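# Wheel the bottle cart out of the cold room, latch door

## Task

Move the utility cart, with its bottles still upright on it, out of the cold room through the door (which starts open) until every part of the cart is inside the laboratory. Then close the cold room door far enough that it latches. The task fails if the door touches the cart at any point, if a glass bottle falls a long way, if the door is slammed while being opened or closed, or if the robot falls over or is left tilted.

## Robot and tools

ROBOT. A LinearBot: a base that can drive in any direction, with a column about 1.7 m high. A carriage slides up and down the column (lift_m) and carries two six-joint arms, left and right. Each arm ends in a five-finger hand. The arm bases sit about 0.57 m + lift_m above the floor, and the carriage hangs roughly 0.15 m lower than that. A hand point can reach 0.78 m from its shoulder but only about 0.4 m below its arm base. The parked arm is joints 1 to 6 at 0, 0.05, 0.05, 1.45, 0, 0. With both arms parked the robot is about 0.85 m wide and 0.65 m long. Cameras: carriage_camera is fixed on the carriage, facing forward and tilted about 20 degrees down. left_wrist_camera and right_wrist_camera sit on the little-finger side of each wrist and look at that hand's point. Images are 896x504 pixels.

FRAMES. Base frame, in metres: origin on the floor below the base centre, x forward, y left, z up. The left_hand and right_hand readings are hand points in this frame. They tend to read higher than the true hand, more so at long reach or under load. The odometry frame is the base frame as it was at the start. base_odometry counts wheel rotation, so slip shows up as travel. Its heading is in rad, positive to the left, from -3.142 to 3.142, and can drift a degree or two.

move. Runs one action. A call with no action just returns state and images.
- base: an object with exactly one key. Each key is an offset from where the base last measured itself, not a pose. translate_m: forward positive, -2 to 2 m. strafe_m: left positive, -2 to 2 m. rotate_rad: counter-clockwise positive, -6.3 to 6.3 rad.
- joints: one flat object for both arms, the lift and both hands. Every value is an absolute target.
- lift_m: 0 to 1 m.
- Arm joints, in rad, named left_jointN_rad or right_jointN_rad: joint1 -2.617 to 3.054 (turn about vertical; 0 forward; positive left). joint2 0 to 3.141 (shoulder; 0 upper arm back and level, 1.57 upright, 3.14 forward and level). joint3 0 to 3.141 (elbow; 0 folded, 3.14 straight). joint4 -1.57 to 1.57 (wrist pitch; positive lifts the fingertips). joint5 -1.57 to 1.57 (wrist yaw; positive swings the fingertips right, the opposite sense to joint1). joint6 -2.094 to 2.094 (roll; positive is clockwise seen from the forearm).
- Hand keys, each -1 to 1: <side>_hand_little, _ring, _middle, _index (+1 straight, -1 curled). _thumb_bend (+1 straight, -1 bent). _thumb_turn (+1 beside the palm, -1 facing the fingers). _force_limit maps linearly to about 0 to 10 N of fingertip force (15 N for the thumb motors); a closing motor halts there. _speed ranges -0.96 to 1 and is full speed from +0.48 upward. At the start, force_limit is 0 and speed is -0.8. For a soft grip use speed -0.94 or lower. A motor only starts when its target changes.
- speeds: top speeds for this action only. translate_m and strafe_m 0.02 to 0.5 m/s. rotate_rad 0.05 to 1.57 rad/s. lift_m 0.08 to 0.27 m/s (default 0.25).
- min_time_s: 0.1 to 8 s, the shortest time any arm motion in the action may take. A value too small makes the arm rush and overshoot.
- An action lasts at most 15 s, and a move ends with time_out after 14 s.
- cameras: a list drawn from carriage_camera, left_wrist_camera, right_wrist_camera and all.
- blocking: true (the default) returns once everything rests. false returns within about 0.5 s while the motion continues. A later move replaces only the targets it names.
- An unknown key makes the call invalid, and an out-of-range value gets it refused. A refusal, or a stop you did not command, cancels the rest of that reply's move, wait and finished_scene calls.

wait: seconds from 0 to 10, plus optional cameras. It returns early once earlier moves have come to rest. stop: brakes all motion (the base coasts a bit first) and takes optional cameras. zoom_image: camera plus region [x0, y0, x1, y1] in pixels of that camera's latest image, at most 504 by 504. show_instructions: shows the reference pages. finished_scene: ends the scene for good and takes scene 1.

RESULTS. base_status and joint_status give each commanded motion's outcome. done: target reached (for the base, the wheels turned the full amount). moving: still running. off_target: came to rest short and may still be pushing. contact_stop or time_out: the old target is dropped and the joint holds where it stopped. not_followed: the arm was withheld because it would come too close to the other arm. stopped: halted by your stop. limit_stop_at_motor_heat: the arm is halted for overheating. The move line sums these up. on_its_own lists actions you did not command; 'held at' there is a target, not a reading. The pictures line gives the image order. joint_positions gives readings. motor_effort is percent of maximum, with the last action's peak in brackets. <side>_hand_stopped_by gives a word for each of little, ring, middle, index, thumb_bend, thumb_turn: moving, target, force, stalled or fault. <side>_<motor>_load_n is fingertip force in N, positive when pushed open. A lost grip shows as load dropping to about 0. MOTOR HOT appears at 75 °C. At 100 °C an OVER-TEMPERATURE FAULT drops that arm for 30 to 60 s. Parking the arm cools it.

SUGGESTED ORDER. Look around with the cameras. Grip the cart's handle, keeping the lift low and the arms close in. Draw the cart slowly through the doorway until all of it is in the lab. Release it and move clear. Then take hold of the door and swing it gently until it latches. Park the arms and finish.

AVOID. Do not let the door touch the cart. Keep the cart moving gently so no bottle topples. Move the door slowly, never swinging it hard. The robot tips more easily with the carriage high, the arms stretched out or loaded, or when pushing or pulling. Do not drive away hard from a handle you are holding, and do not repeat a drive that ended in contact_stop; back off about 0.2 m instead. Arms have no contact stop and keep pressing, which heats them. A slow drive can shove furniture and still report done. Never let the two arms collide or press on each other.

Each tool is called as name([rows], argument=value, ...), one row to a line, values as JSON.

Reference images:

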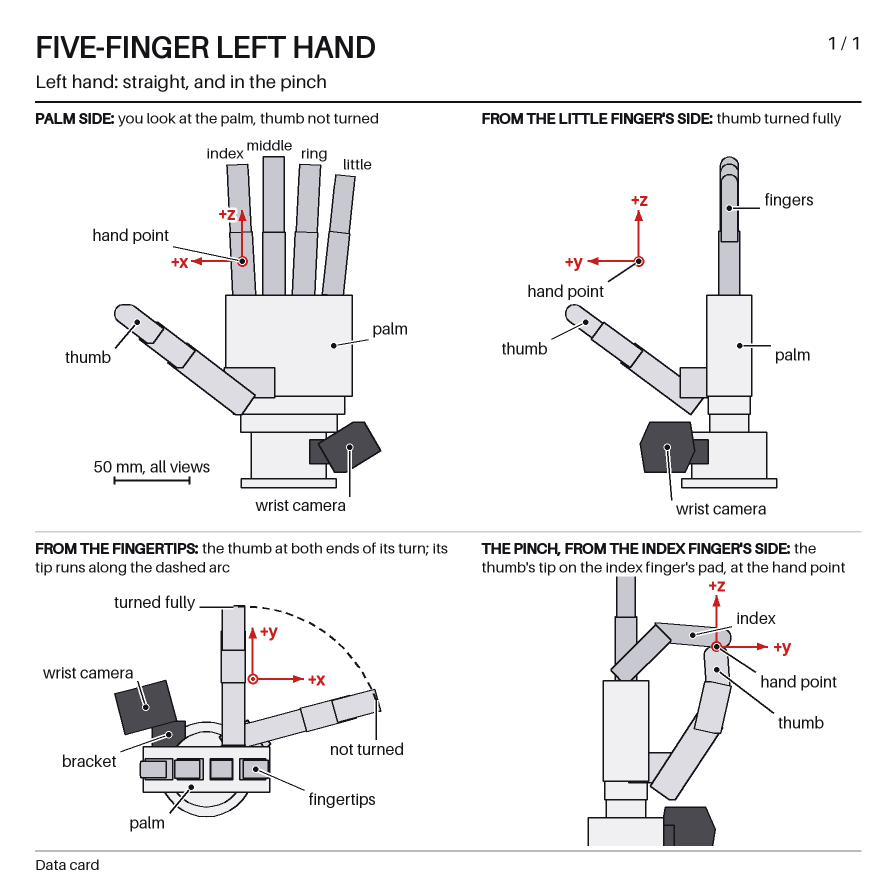

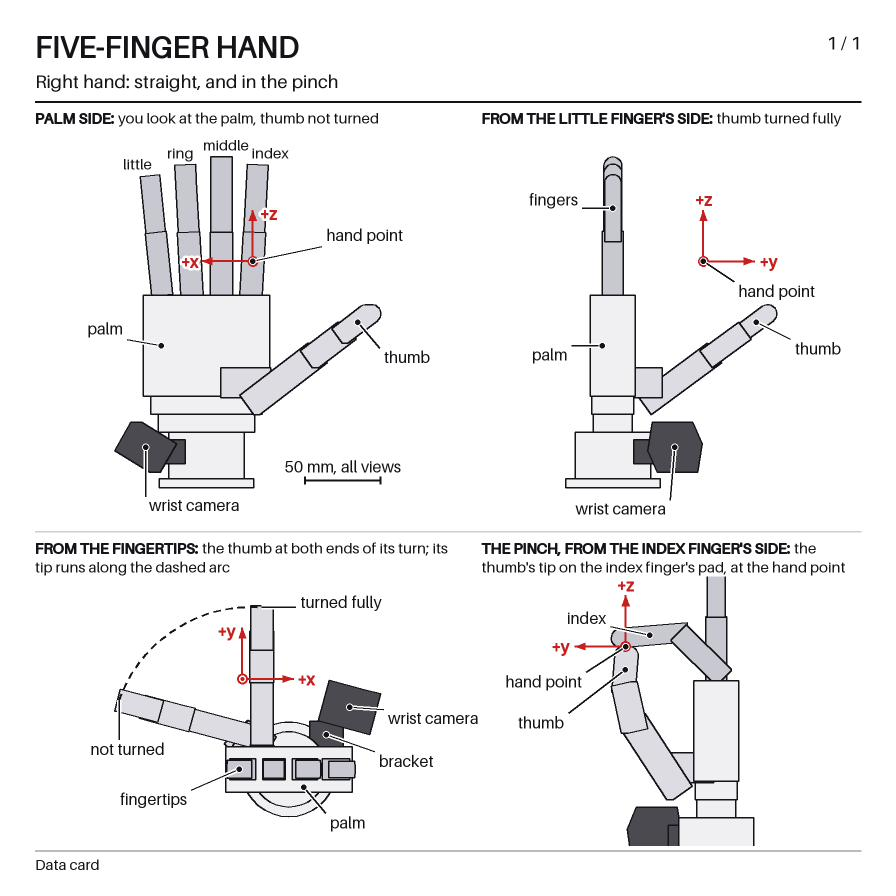

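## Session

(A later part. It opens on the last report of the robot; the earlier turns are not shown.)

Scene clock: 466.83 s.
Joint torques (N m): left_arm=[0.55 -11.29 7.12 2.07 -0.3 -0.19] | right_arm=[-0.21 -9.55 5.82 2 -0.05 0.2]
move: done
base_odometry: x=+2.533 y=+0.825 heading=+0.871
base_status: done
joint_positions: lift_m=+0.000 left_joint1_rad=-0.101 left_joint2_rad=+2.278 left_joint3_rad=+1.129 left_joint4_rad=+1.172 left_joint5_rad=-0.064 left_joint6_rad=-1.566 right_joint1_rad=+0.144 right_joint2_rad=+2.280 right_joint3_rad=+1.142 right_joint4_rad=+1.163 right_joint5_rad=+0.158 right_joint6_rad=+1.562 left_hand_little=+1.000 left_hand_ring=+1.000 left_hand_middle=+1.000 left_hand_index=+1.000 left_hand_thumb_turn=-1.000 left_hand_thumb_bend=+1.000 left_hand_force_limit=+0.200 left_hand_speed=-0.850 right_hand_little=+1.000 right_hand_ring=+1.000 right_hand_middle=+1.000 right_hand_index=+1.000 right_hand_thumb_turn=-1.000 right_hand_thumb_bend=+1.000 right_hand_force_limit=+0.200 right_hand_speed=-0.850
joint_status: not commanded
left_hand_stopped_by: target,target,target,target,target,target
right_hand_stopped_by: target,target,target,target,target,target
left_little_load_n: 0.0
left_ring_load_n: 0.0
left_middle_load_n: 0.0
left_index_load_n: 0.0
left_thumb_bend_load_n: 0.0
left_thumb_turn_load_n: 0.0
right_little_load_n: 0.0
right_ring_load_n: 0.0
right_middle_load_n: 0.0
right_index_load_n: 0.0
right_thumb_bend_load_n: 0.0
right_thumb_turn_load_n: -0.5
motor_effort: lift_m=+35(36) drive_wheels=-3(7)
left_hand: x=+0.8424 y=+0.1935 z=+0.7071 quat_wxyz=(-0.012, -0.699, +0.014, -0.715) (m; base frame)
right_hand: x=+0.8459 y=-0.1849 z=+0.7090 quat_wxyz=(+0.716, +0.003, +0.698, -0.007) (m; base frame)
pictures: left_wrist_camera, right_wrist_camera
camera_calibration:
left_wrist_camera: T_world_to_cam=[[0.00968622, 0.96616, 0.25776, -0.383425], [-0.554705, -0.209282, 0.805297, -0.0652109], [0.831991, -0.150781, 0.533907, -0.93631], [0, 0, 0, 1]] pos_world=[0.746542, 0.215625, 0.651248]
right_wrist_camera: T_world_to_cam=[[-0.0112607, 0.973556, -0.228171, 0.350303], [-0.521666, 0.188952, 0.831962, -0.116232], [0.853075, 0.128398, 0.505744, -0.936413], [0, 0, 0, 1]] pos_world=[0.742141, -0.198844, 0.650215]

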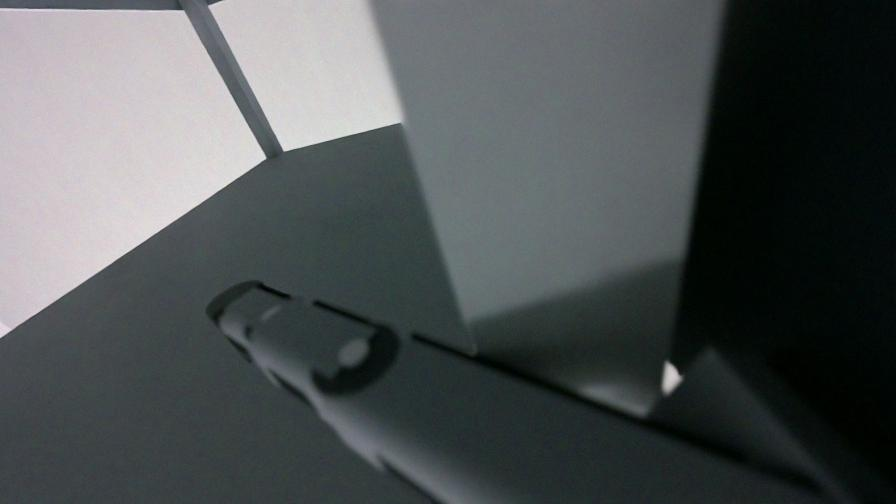

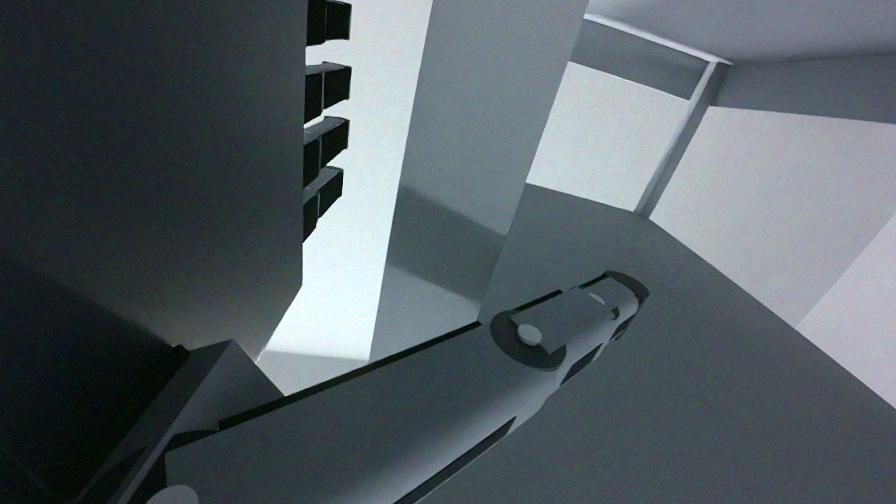

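move(base={"translate_m": -0.035}, speeds={"translate_m": 0.08})

move(joints={"left_joint1_rad": -0.05, "left_joint5_rad": -0.05, "right_joint1_rad": 0.175, "right_joint5_rad": 0.17})

move(base={"translate_m": 0.02}, speeds={"translate_m": 0.08}, cameras=["left_wrist_camera", "right_wrist_camera"])

Scene clock: 472.60 s.
Joint torques (N m): left_arm=[0.55 -11.36 7.15 2.06 -0.23 -0.19] | right_arm=[-0.25 -9.31 5.7 2 -0.07 0.22]
move: done
base_odometry: x=+2.511 y=+0.799 heading=+0.871
base_status: done
joint_positions: lift_m=+0.000 left_joint1_rad=-0.101 left_joint2_rad=+2.278 left_joint3_rad=+1.129 left_joint4_rad=+1.172 left_joint5_rad=-0.073 left_joint6_rad=-1.566 right_joint1_rad=+0.144 right_joint2_rad=+2.280 right_joint3_rad=+1.142 right_joint4_rad=+1.163 right_joint5_rad=+0.158 right_joint6_rad=+1.562 left_hand_little=+1.000 left_hand_ring=+1.000 left_hand_middle=+1.000 left_hand_index=+1.000 left_hand_thumb_turn=-1.000 left_hand_thumb_bend=+1.000 left_hand_force_limit=+0.200 left_hand_speed=-0.850 right_hand_little=+1.000 right_hand_ring=+1.000 right_hand_middle=+1.000 right_hand_index=+1.000 right_hand_thumb_turn=-1.000 right_hand_thumb_bend=+1.000 right_hand_force_limit=+0.200 right_hand_speed=-0.850
joint_status: not commanded
left_hand_stopped_by: target,target,target,target,target,target
right_hand_stopped_by: target,target,target,target,target,target
left_little_load_n: 0.0
left_ring_load_n: 0.0
left_middle_load_n: 0.0
left_index_load_n: 0.0
left_thumb_bend_load_n: 0.0
left_thumb_turn_load_n: 0.0
right_little_load_n: 0.0
right_ring_load_n: 0.0
right_middle_load_n: 0.0
right_index_load_n: 0.0
right_thumb_bend_load_n: 0.0
right_thumb_turn_load_n: -0.5
motor_effort: lift_m=+33(37) drive_wheels=+2(9)
left_hand: x=+0.8429 y=+0.1951 z=+0.7069 quat_wxyz=(-0.009, -0.699, +0.011, -0.715) (m; base frame)
right_hand: x=+0.8459 y=-0.1849 z=+0.7091 quat_wxyz=(+0.716, +0.003, +0.698, -0.007) (m; base frame)
pictures: none

Scene clock: 473.27 s.
Joint torques (N m): left_arm=[-0.39 -11.36 7.12 2.07 0.02 -0.2] | right_arm=[-0.29 -9.35 5.72 2.02 0.17 0.19]
move: done
base_odometry: x=+2.511 y=+0.799 heading=+0.871
base_status: not commanded
joint_positions: lift_m=+0.000 left_joint1_rad=-0.047 left_joint2_rad=+2.278 left_joint3_rad=+1.129 left_joint4_rad=+1.172 left_joint5_rad=-0.062 left_joint6_rad=-1.566 right_joint1_rad=+0.173 right_joint2_rad=+2.280 right_joint3_rad=+1.142 right_joint4_rad=+1.163 right_joint5_rad=+0.159 right_joint6_rad=+1.562 left_hand_little=+1.000 left_hand_ring=+1.000 left_hand_middle=+1.000 left_hand_index=+1.000 left_hand_thumb_turn=-1.000 left_hand_thumb_bend=+1.000 left_hand_force_limit=+0.200 left_hand_speed=-0.850 right_hand_little=+1.000 right_hand_ring=+1.000 right_hand_middle=+1.000 right_hand_index=+1.000 right_hand_thumb_turn=-1.000 right_hand_thumb_bend=+1.000 right_hand_force_limit=+0.200 right_hand_speed=-0.850
joint_status: all done
left_hand_stopped_by: target,target,target,target,target,target
right_hand_stopped_by: target,target,target,target,target,target
left_little_load_n: -0.5
left_ring_load_n: 0.0
left_middle_load_n: 0.0
left_index_load_n: 0.0
left_thumb_bend_load_n: 0.0
left_thumb_turn_load_n: -0.5
right_little_load_n: 0.0
right_ring_load_n: 0.0
right_middle_load_n: 0.0
right_index_load_n: 0.0
right_thumb_bend_load_n: 0.0
right_thumb_turn_load_n: -0.5
motor_effort: lift_m=+34(36) drive_wheels=+2(2)
left_hand: x=+0.8473 y=+0.2261 z=+0.7069 quat_wxyz=(+0.007, -0.699, -0.004, -0.715) (m; base frame)
right_hand: x=+0.8423 y=-0.1675 z=+0.7091 quat_wxyz=(+0.716, -0.006, +0.698, +0.003) (m; base frame)
pictures: none

Scene clock: 474.23 s.
Joint torques (N m): left_arm=[0.13 -11.4 7.13 2.06 -0.27 -0.21] | right_arm=[-0.28 -9.62 5.72 2.02 0.16 0.18]
move: done
base_odometry: x=+2.524 y=+0.814 heading=+0.871
base_status: done
joint_positions: lift_m=+0.000 left_joint1_rad=-0.053 left_joint2_rad=+2.279 left_joint3_rad=+1.129 left_joint4_rad=+1.172 left_joint5_rad=-0.031 left_joint6_rad=-1.566 right_joint1_rad=+0.173 right_joint2_rad=+2.280 right_joint3_rad=+1.142 right_joint4_rad=+1.164 right_joint5_rad=+0.159 right_joint6_rad=+1.562 left_hand_little=+1.000 left_hand_ring=+1.000 left_hand_middle=+1.000 left_hand_index=+1.000 left_hand_thumb_turn=-1.000 left_hand_thumb_bend=+1.000 left_hand_force_limit=+0.200 left_hand_speed=-0.850 right_hand_little=+1.000 right_hand_ring=+1.000 right_hand_middle=+1.000 right_hand_index=+1.000 right_hand_thumb_turn=-1.000 right_hand_thumb_bend=+1.000 right_hand_force_limit=+0.200 right_hand_speed=-0.850
joint_status: not commanded
left_hand_stopped_by: target,target,target,target,target,target
right_hand_stopped_by: target,target,target,target,target,target
left_little_load_n: 0.0
left_ring_load_n: 0.0
left_middle_load_n: 0.0
left_index_load_n: 0.0
left_thumb_bend_load_n: 0.0
left_thumb_turn_load_n: 0.0
right_little_load_n: 0.0
right_ring_load_n: 0.0
right_middle_load_n: 0.0
right_index_load_n: 0.0
right_thumb_bend_load_n: 0.0
right_thumb_turn_load_n: -0.5
motor_effort: lift_m=+34(39) drive_wheels=+0(8)
left_hand: x=+0.8450 y=+0.2166 z=+0.7064 quat_wxyz=(-0.006, -0.699, +0.009, -0.715) (m; base frame)
right_hand: x=+0.8423 y=-0.1675 z=+0.7090 quat_wxyz=(+0.716, -0.006, +0.698, +0.003) (m; base frame)
pictures: left_wrist_camera, right_wrist_camera
camera_calibration:
left_wrist_camera: T_world_to_cam=[[-0.00472473, 0.965986, 0.258551, -0.393844], [-0.550521, -0.218358, 0.805759, -0.060289], [0.834808, -0.138531, 0.532827, -0.938846], [0, 0, 0, 1]] pos_world=[0.748706, 0.237224, 0.65065]
right_wrist_camera: T_world_to_cam=[[-0.0377536, 0.972927, -0.228006, 0.355478], [-0.527277, 0.174425, 0.831598, -0.11882], [0.848855, 0.151618, 0.506417, -0.928584], [0, 0, 0, 1]] pos_world=[0.739002, -0.184339, 0.650112]

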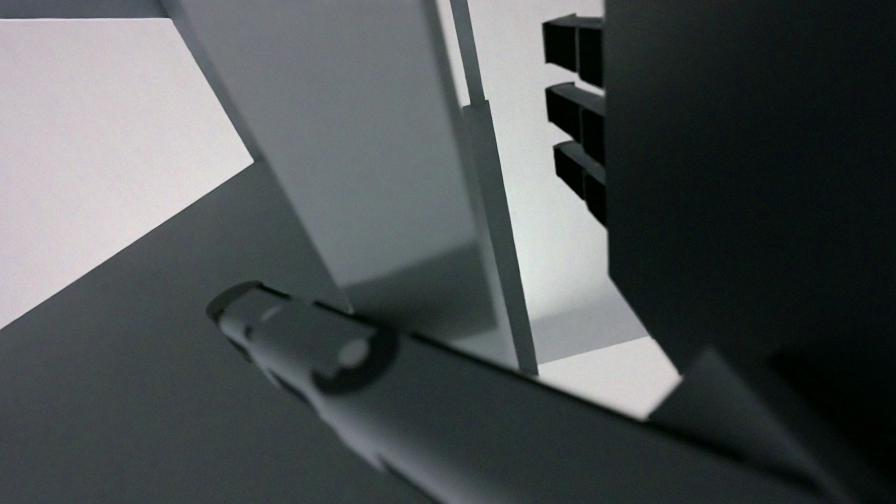

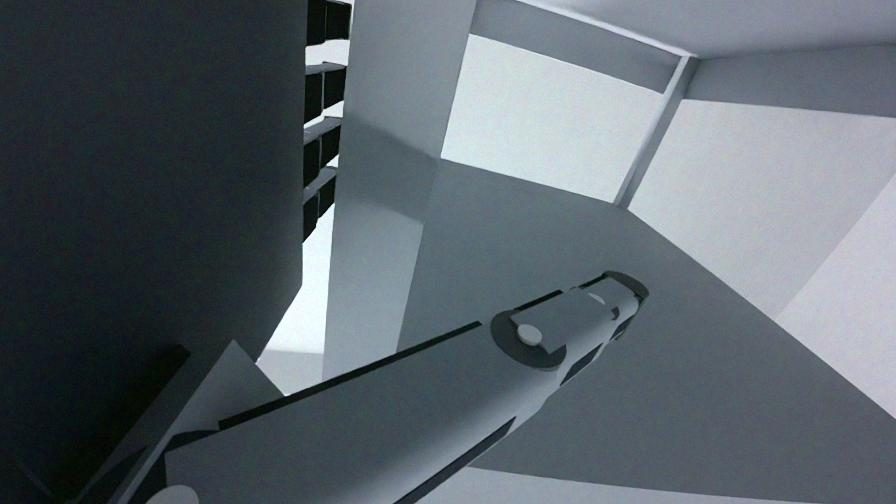

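move(joints={"left_hand_index": -0.3, "left_hand_middle": -0.3, "left_hand_ring": -0.3, "left_hand_little": -0.3, "right_hand_index": -0.3, "right_hand_middle": -0.3, "right_hand_ring": -0.3, "right_hand_little": -0.3, "left_hand_speed": -0.8, "right_hand_speed": -0.8, "left_hand_force_limit": -0.4, "right_hand_force_limit": -0.4}, cameras=["all"])

Scene clock: 487.90 s.
Joint torques (N m): left_arm=[0.13 -11.43 7.08 2.04 -0.29 -0.21] | right_arm=[-0.31 -9.44 5.76 2.02 0.13 0.18]
move: off_target
base_odometry: x=+2.524 y=+0.814 heading=+0.871
base_status: not commanded
joint_positions: lift_m=+0.000 left_joint1_rad=-0.053 left_joint2_rad=+2.279 left_joint3_rad=+1.129 left_joint4_rad=+1.172 left_joint5_rad=-0.031 left_joint6_rad=-1.566 right_joint1_rad=+0.173 right_joint2_rad=+2.280 right_joint3_rad=+1.142 right_joint4_rad=+1.163 right_joint5_rad=+0.164 right_joint6_rad=+1.562 left_hand_little=-0.300 left_hand_ring=-0.300 left_hand_middle=-0.300 left_hand_index=-0.300 left_hand_thumb_turn=-1.000 left_hand_thumb_bend=+1.000 left_hand_force_limit=-0.400 left_hand_speed=-0.800 right_hand_little=-0.199 right_hand_ring=-0.219 right_hand_middle=-0.238 right_hand_index=-0.256 right_hand_thumb_turn=-1.000 right_hand_thumb_bend=+1.000 right_hand_force_limit=-0.400 right_hand_speed=-0.800
joint_status: right_hand_little off_target (ended at -0.199, target -0.300); right_hand_ring off_target (ended at -0.219, target -0.300); right_hand_middle off_target (ended at -0.238, target -0.300); right_hand_index off_target (ended at -0.256, target -0.300); the others done
left_hand_stopped_by: target,target,target,target,target,target
right_hand_stopped_by: force,force,force,force,target,target
left_little_load_n: 0.0
left_ring_load_n: 0.0
left_middle_load_n: 0.0
left_index_load_n: 0.0
left_thumb_bend_load_n: 0.0
left_thumb_turn_load_n: 0.0
right_little_load_n: 0.0
right_ring_load_n: 0.0
right_middle_load_n: 0.5
right_index_load_n: 3.5
right_thumb_bend_load_n: 0.0
right_thumb_turn_load_n: -0.5
motor_effort: lift_m=+34(38) drive_wheels=+0(1)
left_hand: x=+0.8450 y=+0.2166 z=+0.7064 quat_wxyz=(-0.006, -0.699, +0.009, -0.715) (m; base frame)
right_hand: x=+0.8426 y=-0.1683 z=+0.7086 quat_wxyz=(+0.716, -0.005, +0.698, +0.002) (m; base frame)
pictures: carriage_camera, left_wrist_camera, right_wrist_camera
camera_calibration:
carriage_camera: T_world_to_cam=[[0.0255267, -0.995927, -0.0864726, 0.0813962], [-0.425567, 0.0674451, -0.90241, 0.941571], [0.904567, 0.0598355, -0.422112, 0.27045], [0, 0, 0, 1]] pos_world=[0.153984, 0.00137779, 0.970882]
left_wrist_camera: T_world_to_cam=[[-0.00472473, 0.965986, 0.258551, -0.393844], [-0.550521, -0.218358, 0.805759, -0.060289], [0.834808, -0.138531, 0.532827, -0.938846], [0, 0, 0, 1]] pos_world=[0.748706, 0.237224, 0.65065]
right_wrist_camera: T_world_to_cam=[[-0.0340978, 0.973114, -0.227785, 0.352908], [-0.525293, 0.176447, 0.832427, -0.120131], [0.850238, 0.148038, 0.505153, -0.92948], [0, 0, 0, 1]] pos_world=[0.739209, -0.184625, 0.649918]

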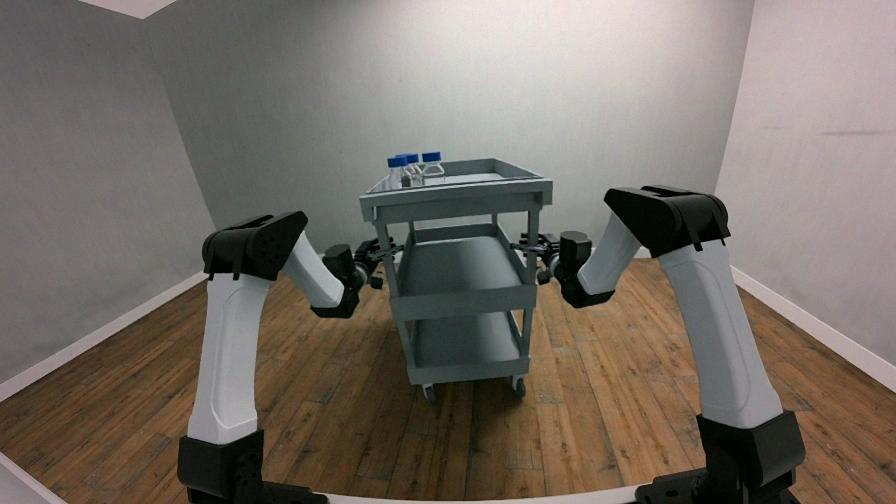

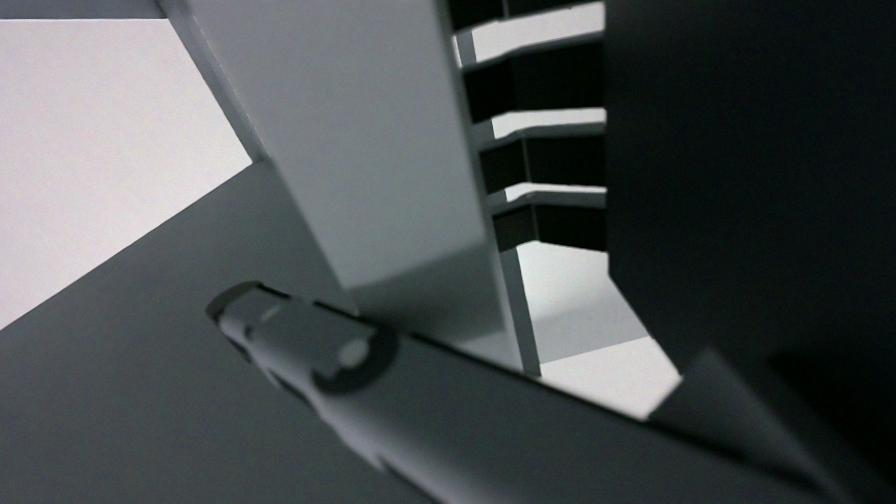

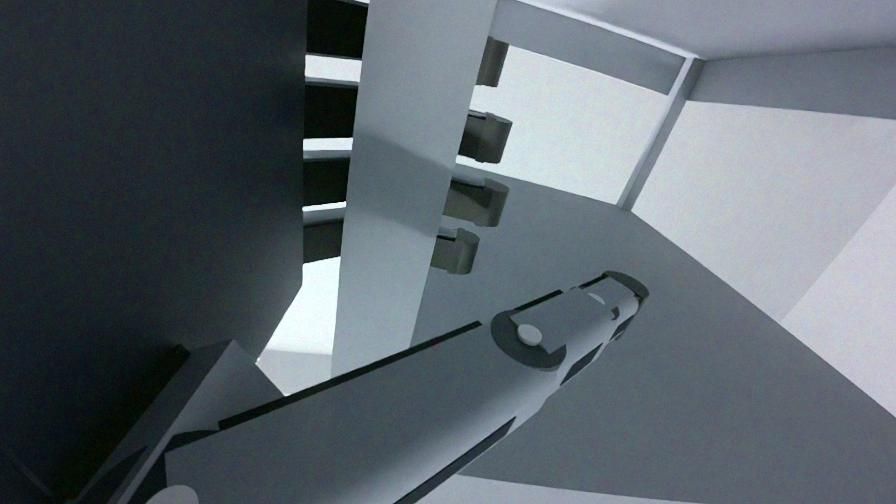

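move(joints={"left_hand_index": -0.85, "left_hand_middle": -0.85, "left_hand_ring": -0.85, "left_hand_little": -0.85, "right_hand_index": -0.85, "right_hand_middle": -0.85, "right_hand_ring": -0.85, "right_hand_little": -0.85, "left_hand_force_limit": -0.2, "right_hand_force_limit": -0.2})

move(joints={"left_hand_thumb_bend": -0.8, "right_hand_thumb_bend": -0.8, "left_hand_force_limit": -0.5, "right_hand_force_limit": -0.5}, cameras=["left_wrist_camera", "right_wrist_camera"])

Scene clock: 493.07 s.
Joint torques (N m): left_arm=[0.4 -11.51 7.05 2.04 -0.31 -0.22] | right_arm=[-0.28 -9.47 5.61 2 0.13 0.18]
move: off_target
base_odometry: x=+2.524 y=+0.814 heading=+0.871
base_status: not commanded
joint_positions: lift_m=+0.000 left_joint1_rad=-0.056 left_joint2_rad=+2.280 left_joint3_rad=+1.129 left_joint4_rad=+1.172 left_joint5_rad=-0.030 left_joint6_rad=-1.566 right_joint1_rad=+0.173 right_joint2_rad=+2.281 right_joint3_rad=+1.143 right_joint4_rad=+1.161 right_joint5_rad=+0.165 right_joint6_rad=+1.563 left_hand_little=-0.777 left_hand_ring=-0.665 left_hand_middle=-0.591 left_hand_index=-0.630 left_hand_thumb_turn=-1.000 left_hand_thumb_bend=+1.000 left_hand_force_limit=-0.200 left_hand_speed=-0.800 right_hand_little=-0.269 right_hand_ring=-0.252 right_hand_middle=-0.271 right_hand_index=-0.272 right_hand_thumb_turn=-1.000 right_hand_thumb_bend=+1.000 right_hand_force_limit=-0.200 right_hand_speed=-0.800
joint_status: left_hand_little off_target (ended at -0.777, target -0.850); left_hand_ring off_target (ended at -0.665, target -0.850); left_hand_middle off_target (ended at -0.591, target -0.850); left_hand_index off_target (ended at -0.630, target -0.850); right_hand_little off_target (ended at -0.269, target -0.850); right_hand_ring off_target (ended at -0.252, target -0.850); right_hand_middle off_target (ended at -0.271, target -0.850); right_hand_index off_target (ended at -0.272, target -0.850); the others done
left_hand_stopped_by: force,force,force,force,target,target
right_hand_stopped_by: force,force,force,force,target,target
left_little_load_n: 8.5
left_ring_load_n: 6.5
left_middle_load_n: 0.0
left_index_load_n: 0.0
left_thumb_bend_load_n: 1.5
left_thumb_turn_load_n: 1.0
right_little_load_n: 1.0
right_ring_load_n: 0.0
right_middle_load_n: 0.0
right_index_load_n: 0.0
right_thumb_bend_load_n: 0.0
right_thumb_turn_load_n: -0.5
motor_effort: lift_m=+33(37) drive_wheels=-2(3)
left_hand: x=+0.8447 y=+0.2142 z=+0.7058 quat_wxyz=(-0.008, -0.700, +0.011, -0.714) (m; base frame)
right_hand: x=+0.8430 y=-0.1685 z=+0.7084 quat_wxyz=(+0.715, -0.004, +0.699, +0.001) (m; base frame)
pictures: none

Scene clock: 499.60 s.
Joint torques (N m): left_arm=[0.44 -11.52 7.04 2.04 -0.31 -0.22] | right_arm=[-0.34 -9.63 5.52 2.02 0.14 0.22]
move: off_target
base_odometry: x=+2.524 y=+0.814 heading=+0.871
base_status: not commanded
joint_positions: lift_m=+0.000 left_joint1_rad=-0.056 left_joint2_rad=+2.280 left_joint3_rad=+1.129 left_joint4_rad=+1.172 left_joint5_rad=-0.030 left_joint6_rad=-1.566 right_joint1_rad=+0.173 right_joint2_rad=+2.281 right_joint3_rad=+1.143 right_joint4_rad=+1.161 right_joint5_rad=+0.165 right_joint6_rad=+1.563 left_hand_little=-0.777 left_hand_ring=-0.665 left_hand_middle=-0.591 left_hand_index=-0.630 left_hand_thumb_turn=-1.000 left_hand_thumb_bend=+0.995 left_hand_force_limit=-0.500 left_hand_speed=-0.800 right_hand_little=-0.269 right_hand_ring=-0.252 right_hand_middle=-0.270 right_hand_index=-0.272 right_hand_thumb_turn=-1.000 right_hand_thumb_bend=+0.259 right_hand_force_limit=-0.500 right_hand_speed=-0.800
joint_status: left_hand_thumb_bend off_target (ended at +0.995, target -0.800); right_hand_thumb_bend off_target (ended at +0.259, target -0.800); the others done
left_hand_stopped_by: force,force,force,force,force,target
right_hand_stopped_by: force,force,force,force,force,target
left_little_load_n: 8.5
left_ring_load_n: 6.0
left_middle_load_n: 0.0
left_index_load_n: 0.0
left_thumb_bend_load_n: 4.0
left_thumb_turn_load_n: 1.0
right_little_load_n: 1.0
right_ring_load_n: 0.0
right_middle_load_n: 3.5
right_index_load_n: 0.0
right_thumb_bend_load_n: 5.0
right_thumb_turn_load_n: 0.5
motor_effort: lift_m=+32(40) drive_wheels=-2(3)
left_hand: x=+0.8447 y=+0.2142 z=+0.7058 quat_wxyz=(-0.008, -0.700, +0.011, -0.714) (m; base frame)
right_hand: x=+0.8430 y=-0.1685 z=+0.7084 quat_wxyz=(+0.715, -0.004, +0.699, +0.001) (m; base frame)
pictures: left_wrist_camera, right_wrist_camera
camera_calibration:
left_wrist_camera: T_world_to_cam=[[0.000325059, 0.965968, 0.258661, -0.395727], [-0.550738, -0.215726, 0.806319, -0.0612237], [0.834678, -0.142717, 0.531925, -0.937021], [0, 0, 0, 1]] pos_world=[0.748522, 0.235323, 0.65015]
right_wrist_camera: T_world_to_cam=[[-0.0332247, 0.973207, -0.227518, 0.352162], [-0.524139, 0.176862, 0.833065, -0.121036], [0.850984, 0.14693, 0.50422, -0.929689], [0, 0, 0, 1]] pos_world=[0.739411, -0.184721, 0.649722]

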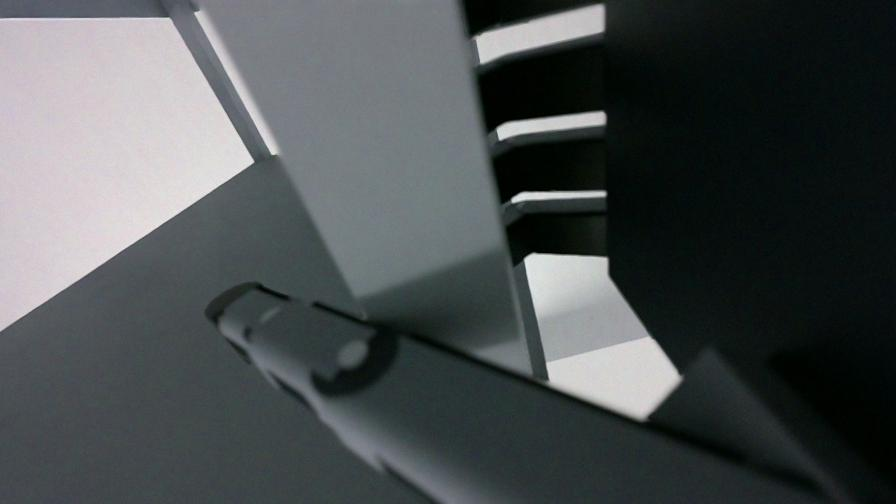

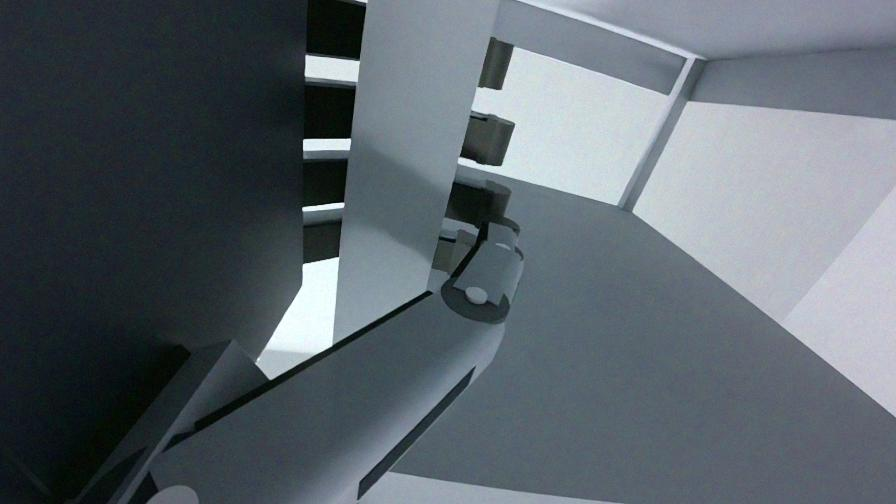

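move(base={"strafe_m": 0.06}, speeds={"strafe_m": 0.06}, cameras=["all"])

Scene clock: 517.70 s.
Joint torques (N m): left_arm=[1.55 -11.51 7.04 2.03 -0.4 -0.26] | right_arm=[-0.32 -9.46 5.59 1.99 0 0.19]
move: done
base_odometry: x=+2.478 y=+0.853 heading=+0.871
base_status: done
joint_positions: lift_m=+0.000 left_joint1_rad=-0.069 left_joint2_rad=+2.280 left_joint3_rad=+1.129 left_joint4_rad=+1.172 left_joint5_rad=-0.018 left_joint6_rad=-1.562 right_joint1_rad=+0.173 right_joint2_rad=+2.281 right_joint3_rad=+1.143 right_joint4_rad=+1.161 right_joint5_rad=+0.175 right_joint6_rad=+1.566 left_hand_little=-0.777 left_hand_ring=-0.665 left_hand_middle=-0.591 left_hand_index=-0.630 left_hand_thumb_turn=-1.000 left_hand_thumb_bend=+0.995 left_hand_force_limit=-0.500 left_hand_speed=-0.800 right_hand_little=-0.270 right_hand_ring=-0.252 right_hand_middle=-0.270 right_hand_index=-0.272 right_hand_thumb_turn=-1.000 right_hand_thumb_bend=+0.259 right_hand_force_limit=-0.500 right_hand_speed=-0.800
joint_status: not commanded
left_hand_stopped_by: force,force,force,force,force,target
right_hand_stopped_by: force,force,force,force,force,target
left_little_load_n: 7.5
left_ring_load_n: 2.5
left_middle_load_n: 0.0
left_index_load_n: 0.0
left_thumb_bend_load_n: 2.5
left_thumb_turn_load_n: 0.5
right_little_load_n: 0.0
right_ring_load_n: 0.0
right_middle_load_n: 3.0
right_index_load_n: 0.0
right_thumb_bend_load_n: 4.5
right_thumb_turn_load_n: 0.5
motor_effort: lift_m=+36(38) drive_wheels=+2(8)
left_hand: x=+0.8427 y=+0.2042 z=+0.7055 quat_wxyz=(-0.015, -0.699, +0.020, -0.714) (m; base frame)
right_hand: x=+0.8436 y=-0.1704 z=+0.7085 quat_wxyz=(+0.715, +0.001, +0.699, -0.001) (m; base frame)
pictures: carriage_camera, left_wrist_camera, right_wrist_camera
camera_calibration:
carriage_camera: T_world_to_cam=[[0.0255267, -0.995927, -0.0864726, 0.0813962], [-0.425567, 0.0674451, -0.90241, 0.941571], [0.904567, 0.0598355, -0.422112, 0.27045], [0, 0, 0, 1]] pos_world=[0.153984, 0.00137779, 0.970882]
left_wrist_camera: T_world_to_cam=[[0.023384, 0.964643, 0.262522, -0.407852], [-0.555863, -0.205715, 0.805417, -0.0613493], [0.830945, -0.16476, 0.531399, -0.92864], [0, 0, 0, 1]] pos_world=[0.747084, 0.227807, 0.64996]
right_wrist_camera: T_world_to_cam=[[-0.0232472, 0.974233, -0.224343, 0.343616], [-0.522277, 0.179511, 0.833668, -0.12215], [0.852459, 0.13655, 0.504646, -0.93334], [0, 0, 0, 1]] pos_world=[0.739826, -0.185388, 0.649927]

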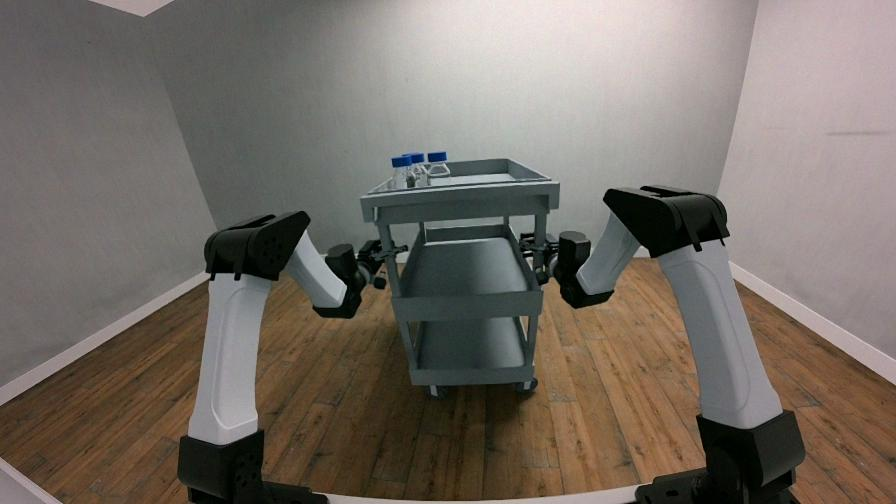

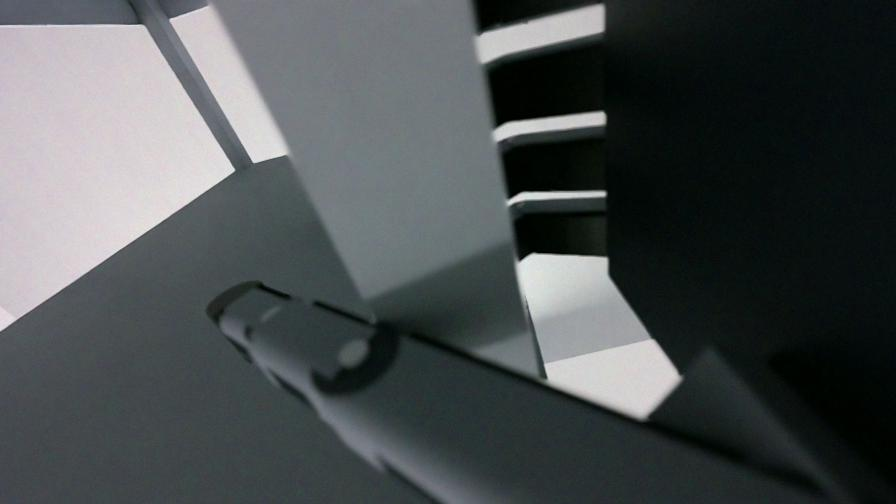

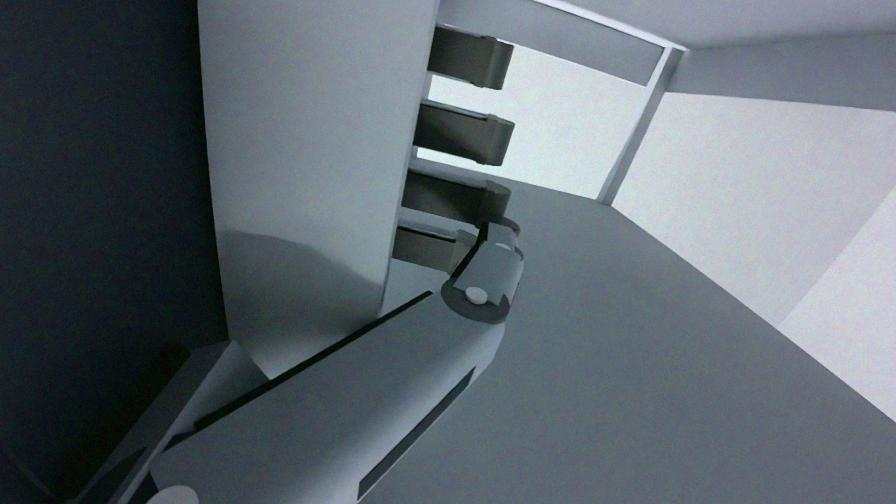

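move(base={"translate_m": -0.45}, speeds={"translate_m": 0.1}, cameras=["all"])

Scene clock: 525.43 s.
Joint torques (N m): left_arm=[-1.5 -12.26 6.09 2.03 0.19 -0.25] | right_arm=[-1.35 -9.74 5.03 2.02 0.32 0.13]
move: done
base_odometry: x=+2.188 y=+0.508 heading=+0.871
base_status: done
joint_positions: lift_m=+0.000 left_joint1_rad=-0.035 left_joint2_rad=+2.287 left_joint3_rad=+1.139 left_joint4_rad=+1.172 left_joint5_rad=-0.079 left_joint6_rad=-1.563 right_joint1_rad=+0.188 right_joint2_rad=+2.285 right_joint3_rad=+1.151 right_joint4_rad=+1.161 right_joint5_rad=+0.148 right_joint6_rad=+1.567 left_hand_little=-0.777 left_hand_ring=-0.666 left_hand_middle=-0.591 left_hand_index=-0.630 left_hand_thumb_turn=-1.000 left_hand_thumb_bend=+0.994 left_hand_force_limit=-0.500 left_hand_speed=-0.800 right_hand_little=-0.269 right_hand_ring=-0.252 right_hand_middle=-0.270 right_hand_index=-0.272 right_hand_thumb_turn=-1.000 right_hand_thumb_bend=+0.259 right_hand_force_limit=-0.500 right_hand_speed=-0.800
joint_status: not commanded
left_hand_stopped_by: force,force,force,force,force,target
right_hand_stopped_by: force,force,force,force,force,target
left_little_load_n: 3.5
left_ring_load_n: 0.0
left_middle_load_n: 0.0
left_index_load_n: -0.5
left_thumb_bend_load_n: 1.5
left_thumb_turn_load_n: 0.0
right_little_load_n: 6.0
right_ring_load_n: 0.0
right_middle_load_n: 4.0
right_index_load_n: 0.0
right_thumb_bend_load_n: 4.0
right_thumb_turn_load_n: 0.5
motor_effort: lift_m=+31(38) drive_wheels=-3(11)
left_hand: x=+0.8511 y=+0.2364 z=+0.7059 quat_wxyz=(+0.018, -0.698, -0.013, -0.716) (m; base frame)
right_hand: x=+0.8410 y=-0.1557 z=+0.7090 quat_wxyz=(+0.716, -0.014, +0.698, +0.014) (m; base frame)
pictures: carriage_camera, left_wrist_camera, right_wrist_camera
camera_calibration:
carriage_camera: T_world_to_cam=[[0.0255267, -0.995927, -0.0864726, 0.0813962], [-0.425567, 0.0674451, -0.90241, 0.941571], [0.904567, 0.0598355, -0.422112, 0.27045], [0, 0, 0, 1]] pos_world=[0.153984, 0.00137779, 0.970882]
left_wrist_camera: T_world_to_cam=[[-0.0680771, 0.963135, 0.260264, -0.359504], [-0.537253, -0.255205, 0.803884, -0.0534027], [0.840669, -0.0851016, 0.534821, -0.960059], [0, 0, 0, 1]] pos_world=[0.753927, 0.250919, 0.649955]
right_wrist_camera: T_world_to_cam=[[-0.0639201, 0.97261, -0.223481, 0.362693], [-0.531714, 0.156314, 0.832374, -0.121204], [0.844508, 0.172034, 0.507159, -0.922939], [0, 0, 0, 1]] pos_world=[0.738167, -0.175037, 0.650019]

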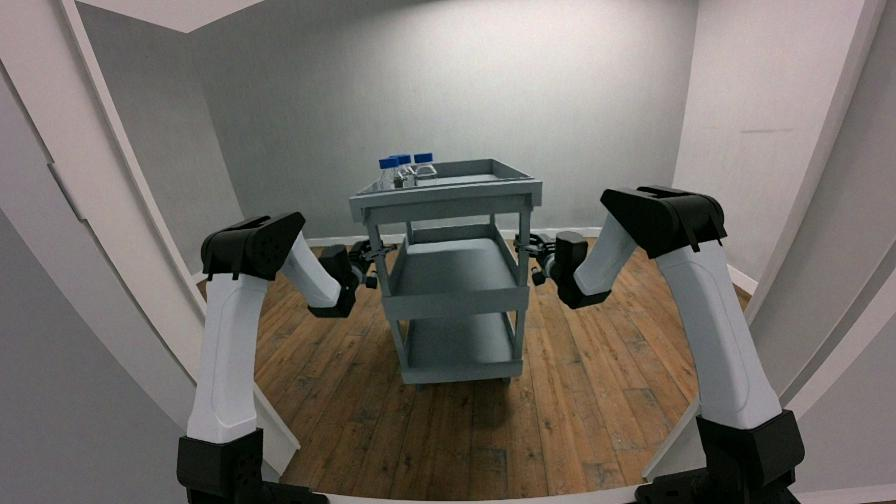

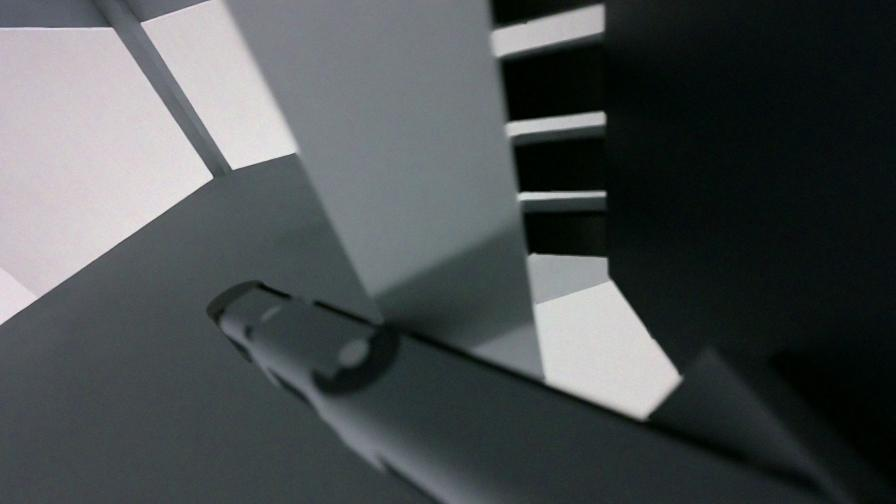

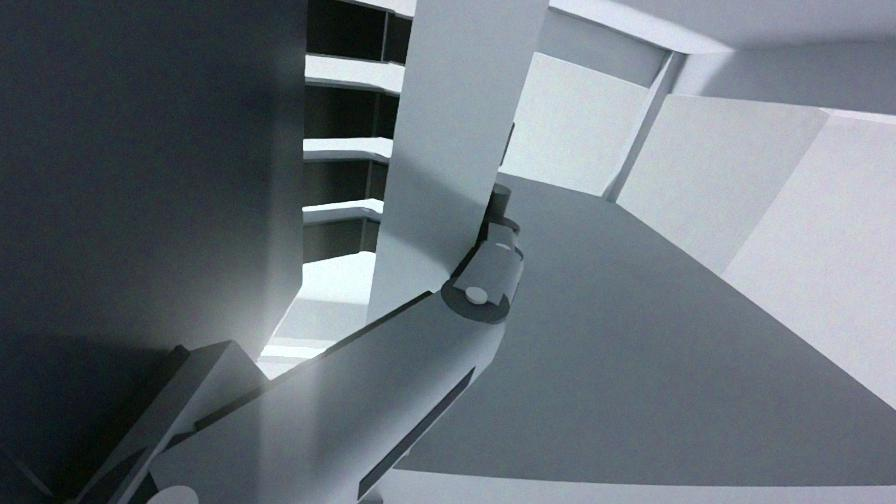

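move(base={"translate_m": -0.65}, speeds={"translate_m": 0.12}, cameras=["carriage_camera", "right_wrist_camera"])

Scene clock: 544.97 s.
Joint torques (N m): left_arm=[-1.47 -12.29 6.2 2.01 0.2 -0.24] | right_arm=[-1.44 -9.92 4.94 2.04 0.32 0.19]
move: done
base_odometry: x=+1.770 y=+0.011 heading=+0.872
base_status: done
joint_positions: lift_m=+0.000 left_joint1_rad=-0.035 left_joint2_rad=+2.287 left_joint3_rad=+1.138 left_joint4_rad=+1.175 left_joint5_rad=-0.080 left_joint6_rad=-1.564 right_joint1_rad=+0.188 right_joint2_rad=+2.285 right_joint3_rad=+1.151 right_joint4_rad=+1.161 right_joint5_rad=+0.147 right_joint6_rad=+1.567 left_hand_little=-0.777 left_hand_ring=-0.666 left_hand_middle=-0.591 left_hand_index=-0.630 left_hand_thumb_turn=-1.000 left_hand_thumb_bend=+0.994 left_hand_force_limit=-0.500 left_hand_speed=-0.800 right_hand_little=-0.269 right_hand_ring=-0.252 right_hand_middle=-0.270 right_hand_index=-0.272 right_hand_thumb_turn=-1.000 right_hand_thumb_bend=+0.259 right_hand_force_limit=-0.500 right_hand_speed=-0.800
joint_status: not commanded
left_hand_stopped_by: force,force,force,force,force,target
right_hand_stopped_by: force,force,force,force,force,target
left_little_load_n: 3.0
left_ring_load_n: 0.0
left_middle_load_n: 0.0
left_index_load_n: 0.0
left_thumb_bend_load_n: 1.5
left_thumb_turn_load_n: 0.0
right_little_load_n: 6.5
right_ring_load_n: 0.0
right_middle_load_n: 4.5
right_index_load_n: 0.0
right_thumb_bend_load_n: 4.0
right_thumb_turn_load_n: 0.5
motor_effort: lift_m=+33(38) drive_wheels=-4(10)
left_hand: x=+0.8509 y=+0.2367 z=+0.7059 quat_wxyz=(+0.018, -0.698, -0.014, -0.716) (m; base frame)
right_hand: x=+0.8409 y=-0.1555 z=+0.7089 quat_wxyz=(+0.716, -0.014, +0.698, +0.015) (m; base frame)
pictures: carriage_camera, right_wrist_camera
camera_calibration:
carriage_camera: T_world_to_cam=[[0.0255267, -0.995927, -0.0864726, 0.0813962], [-0.425567, 0.0674451, -0.90241, 0.941571], [0.904567, 0.0598355, -0.422112, 0.27045], [0, 0, 0, 1]] pos_world=[0.153984, 0.00137779, 0.970882]
right_wrist_camera: T_world_to_cam=[[-0.0649402, 0.972445, -0.223904, 0.363598], [-0.531869, 0.15612, 0.832311, -0.121098], [0.844333, 0.173138, 0.507075, -0.922577], [0, 0, 0, 1]] pos_world=[0.738166, -0.17494, 0.650018]

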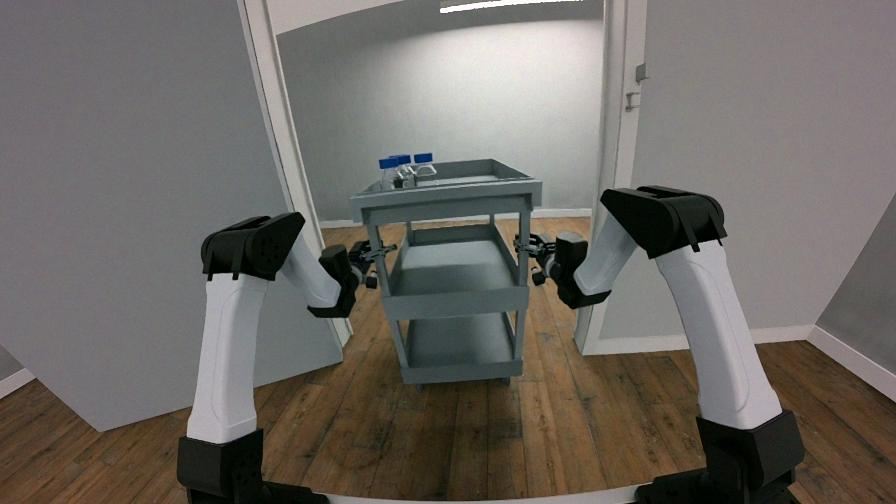

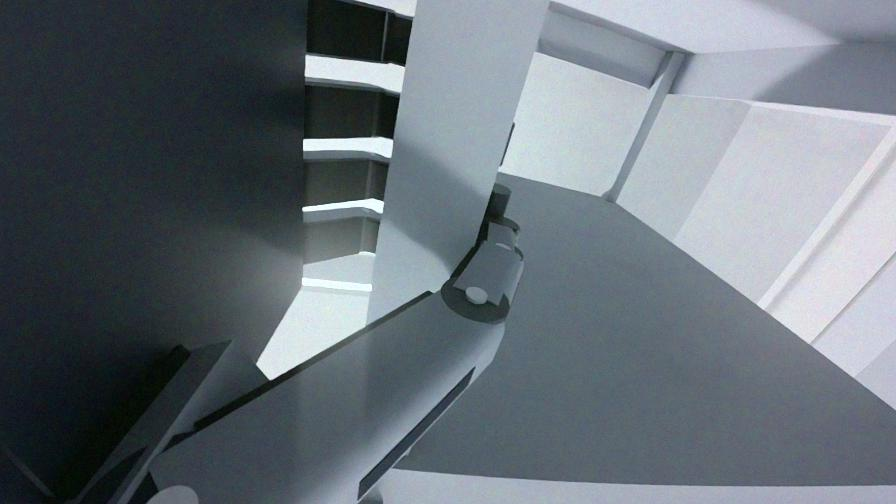

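move(base={"translate_m": -0.75}, speeds={"translate_m": 0.12}, cameras=["carriage_camera"])

Scene clock: 554.47 s.
Joint torques (N m): left_arm=[-1.47 -12.27 6.27 2 0.2 -0.23] | right_arm=[-1.42 -9.85 4.97 2.01 0.34 0.19]
move: done
base_odometry: x=+1.287 y=-0.563 heading=+0.872
base_status: done
joint_positions: lift_m=+0.000 left_joint1_rad=-0.035 left_joint2_rad=+2.287 left_joint3_rad=+1.137 left_joint4_rad=+1.176 left_joint5_rad=-0.081 left_joint6_rad=-1.564 right_joint1_rad=+0.188 right_joint2_rad=+2.285 right_joint3_rad=+1.151 right_joint4_rad=+1.161 right_joint5_rad=+0.147 right_joint6_rad=+1.567 left_hand_little=-0.777 left_hand_ring=-0.666 left_hand_middle=-0.591 left_hand_index=-0.630 left_hand_thumb_turn=-1.000 left_hand_thumb_bend=+0.994 left_hand_force_limit=-0.500 left_hand_speed=-0.800 right_hand_little=-0.269 right_hand_ring=-0.252 right_hand_middle=-0.270 right_hand_index=-0.272 right_hand_thumb_turn=-1.000 right_hand_thumb_bend=+0.259 right_hand_force_limit=-0.500 right_hand_speed=-0.800
joint_status: not commanded
left_hand_stopped_by: force,force,force,force,force,target
right_hand_stopped_by: force,force,force,force,force,target
left_little_load_n: 3.0
left_ring_load_n: 0.0
left_middle_load_n: 0.0
left_index_load_n: 0.0
left_thumb_bend_load_n: 1.5
left_thumb_turn_load_n: 0.0
right_little_load_n: 7.0
right_ring_load_n: 0.5
right_middle_load_n: 4.5
right_index_load_n: 0.0
right_thumb_bend_load_n: 4.0
right_thumb_turn_load_n: 0.5
motor_effort: lift_m=+32(39) drive_wheels=-4(11)
left_hand: x=+0.8507 y=+0.2369 z=+0.7059 quat_wxyz=(+0.018, -0.698, -0.014, -0.716) (m; base frame)
right_hand: x=+0.8409 y=-0.1554 z=+0.7089 quat_wxyz=(+0.716, -0.015, +0.698, +0.015) (m; base frame)
pictures: carriage_camera
camera_calibration:
carriage_camera: T_world_to_cam=[[0.0255267, -0.995927, -0.0864726, 0.0813962], [-0.425567, 0.0674451, -0.90241, 0.941571], [0.904567, 0.0598355, -0.422112, 0.27045], [0, 0, 0, 1]] pos_world=[0.153984, 0.00137779, 0.970882]

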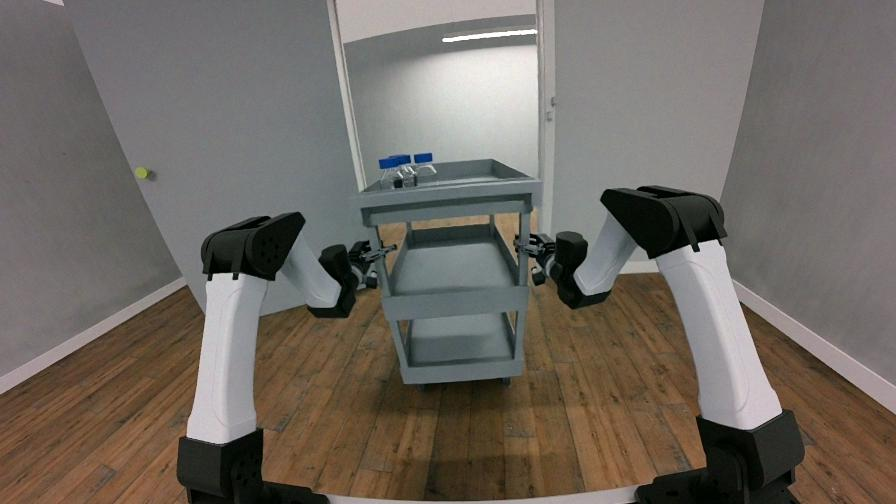

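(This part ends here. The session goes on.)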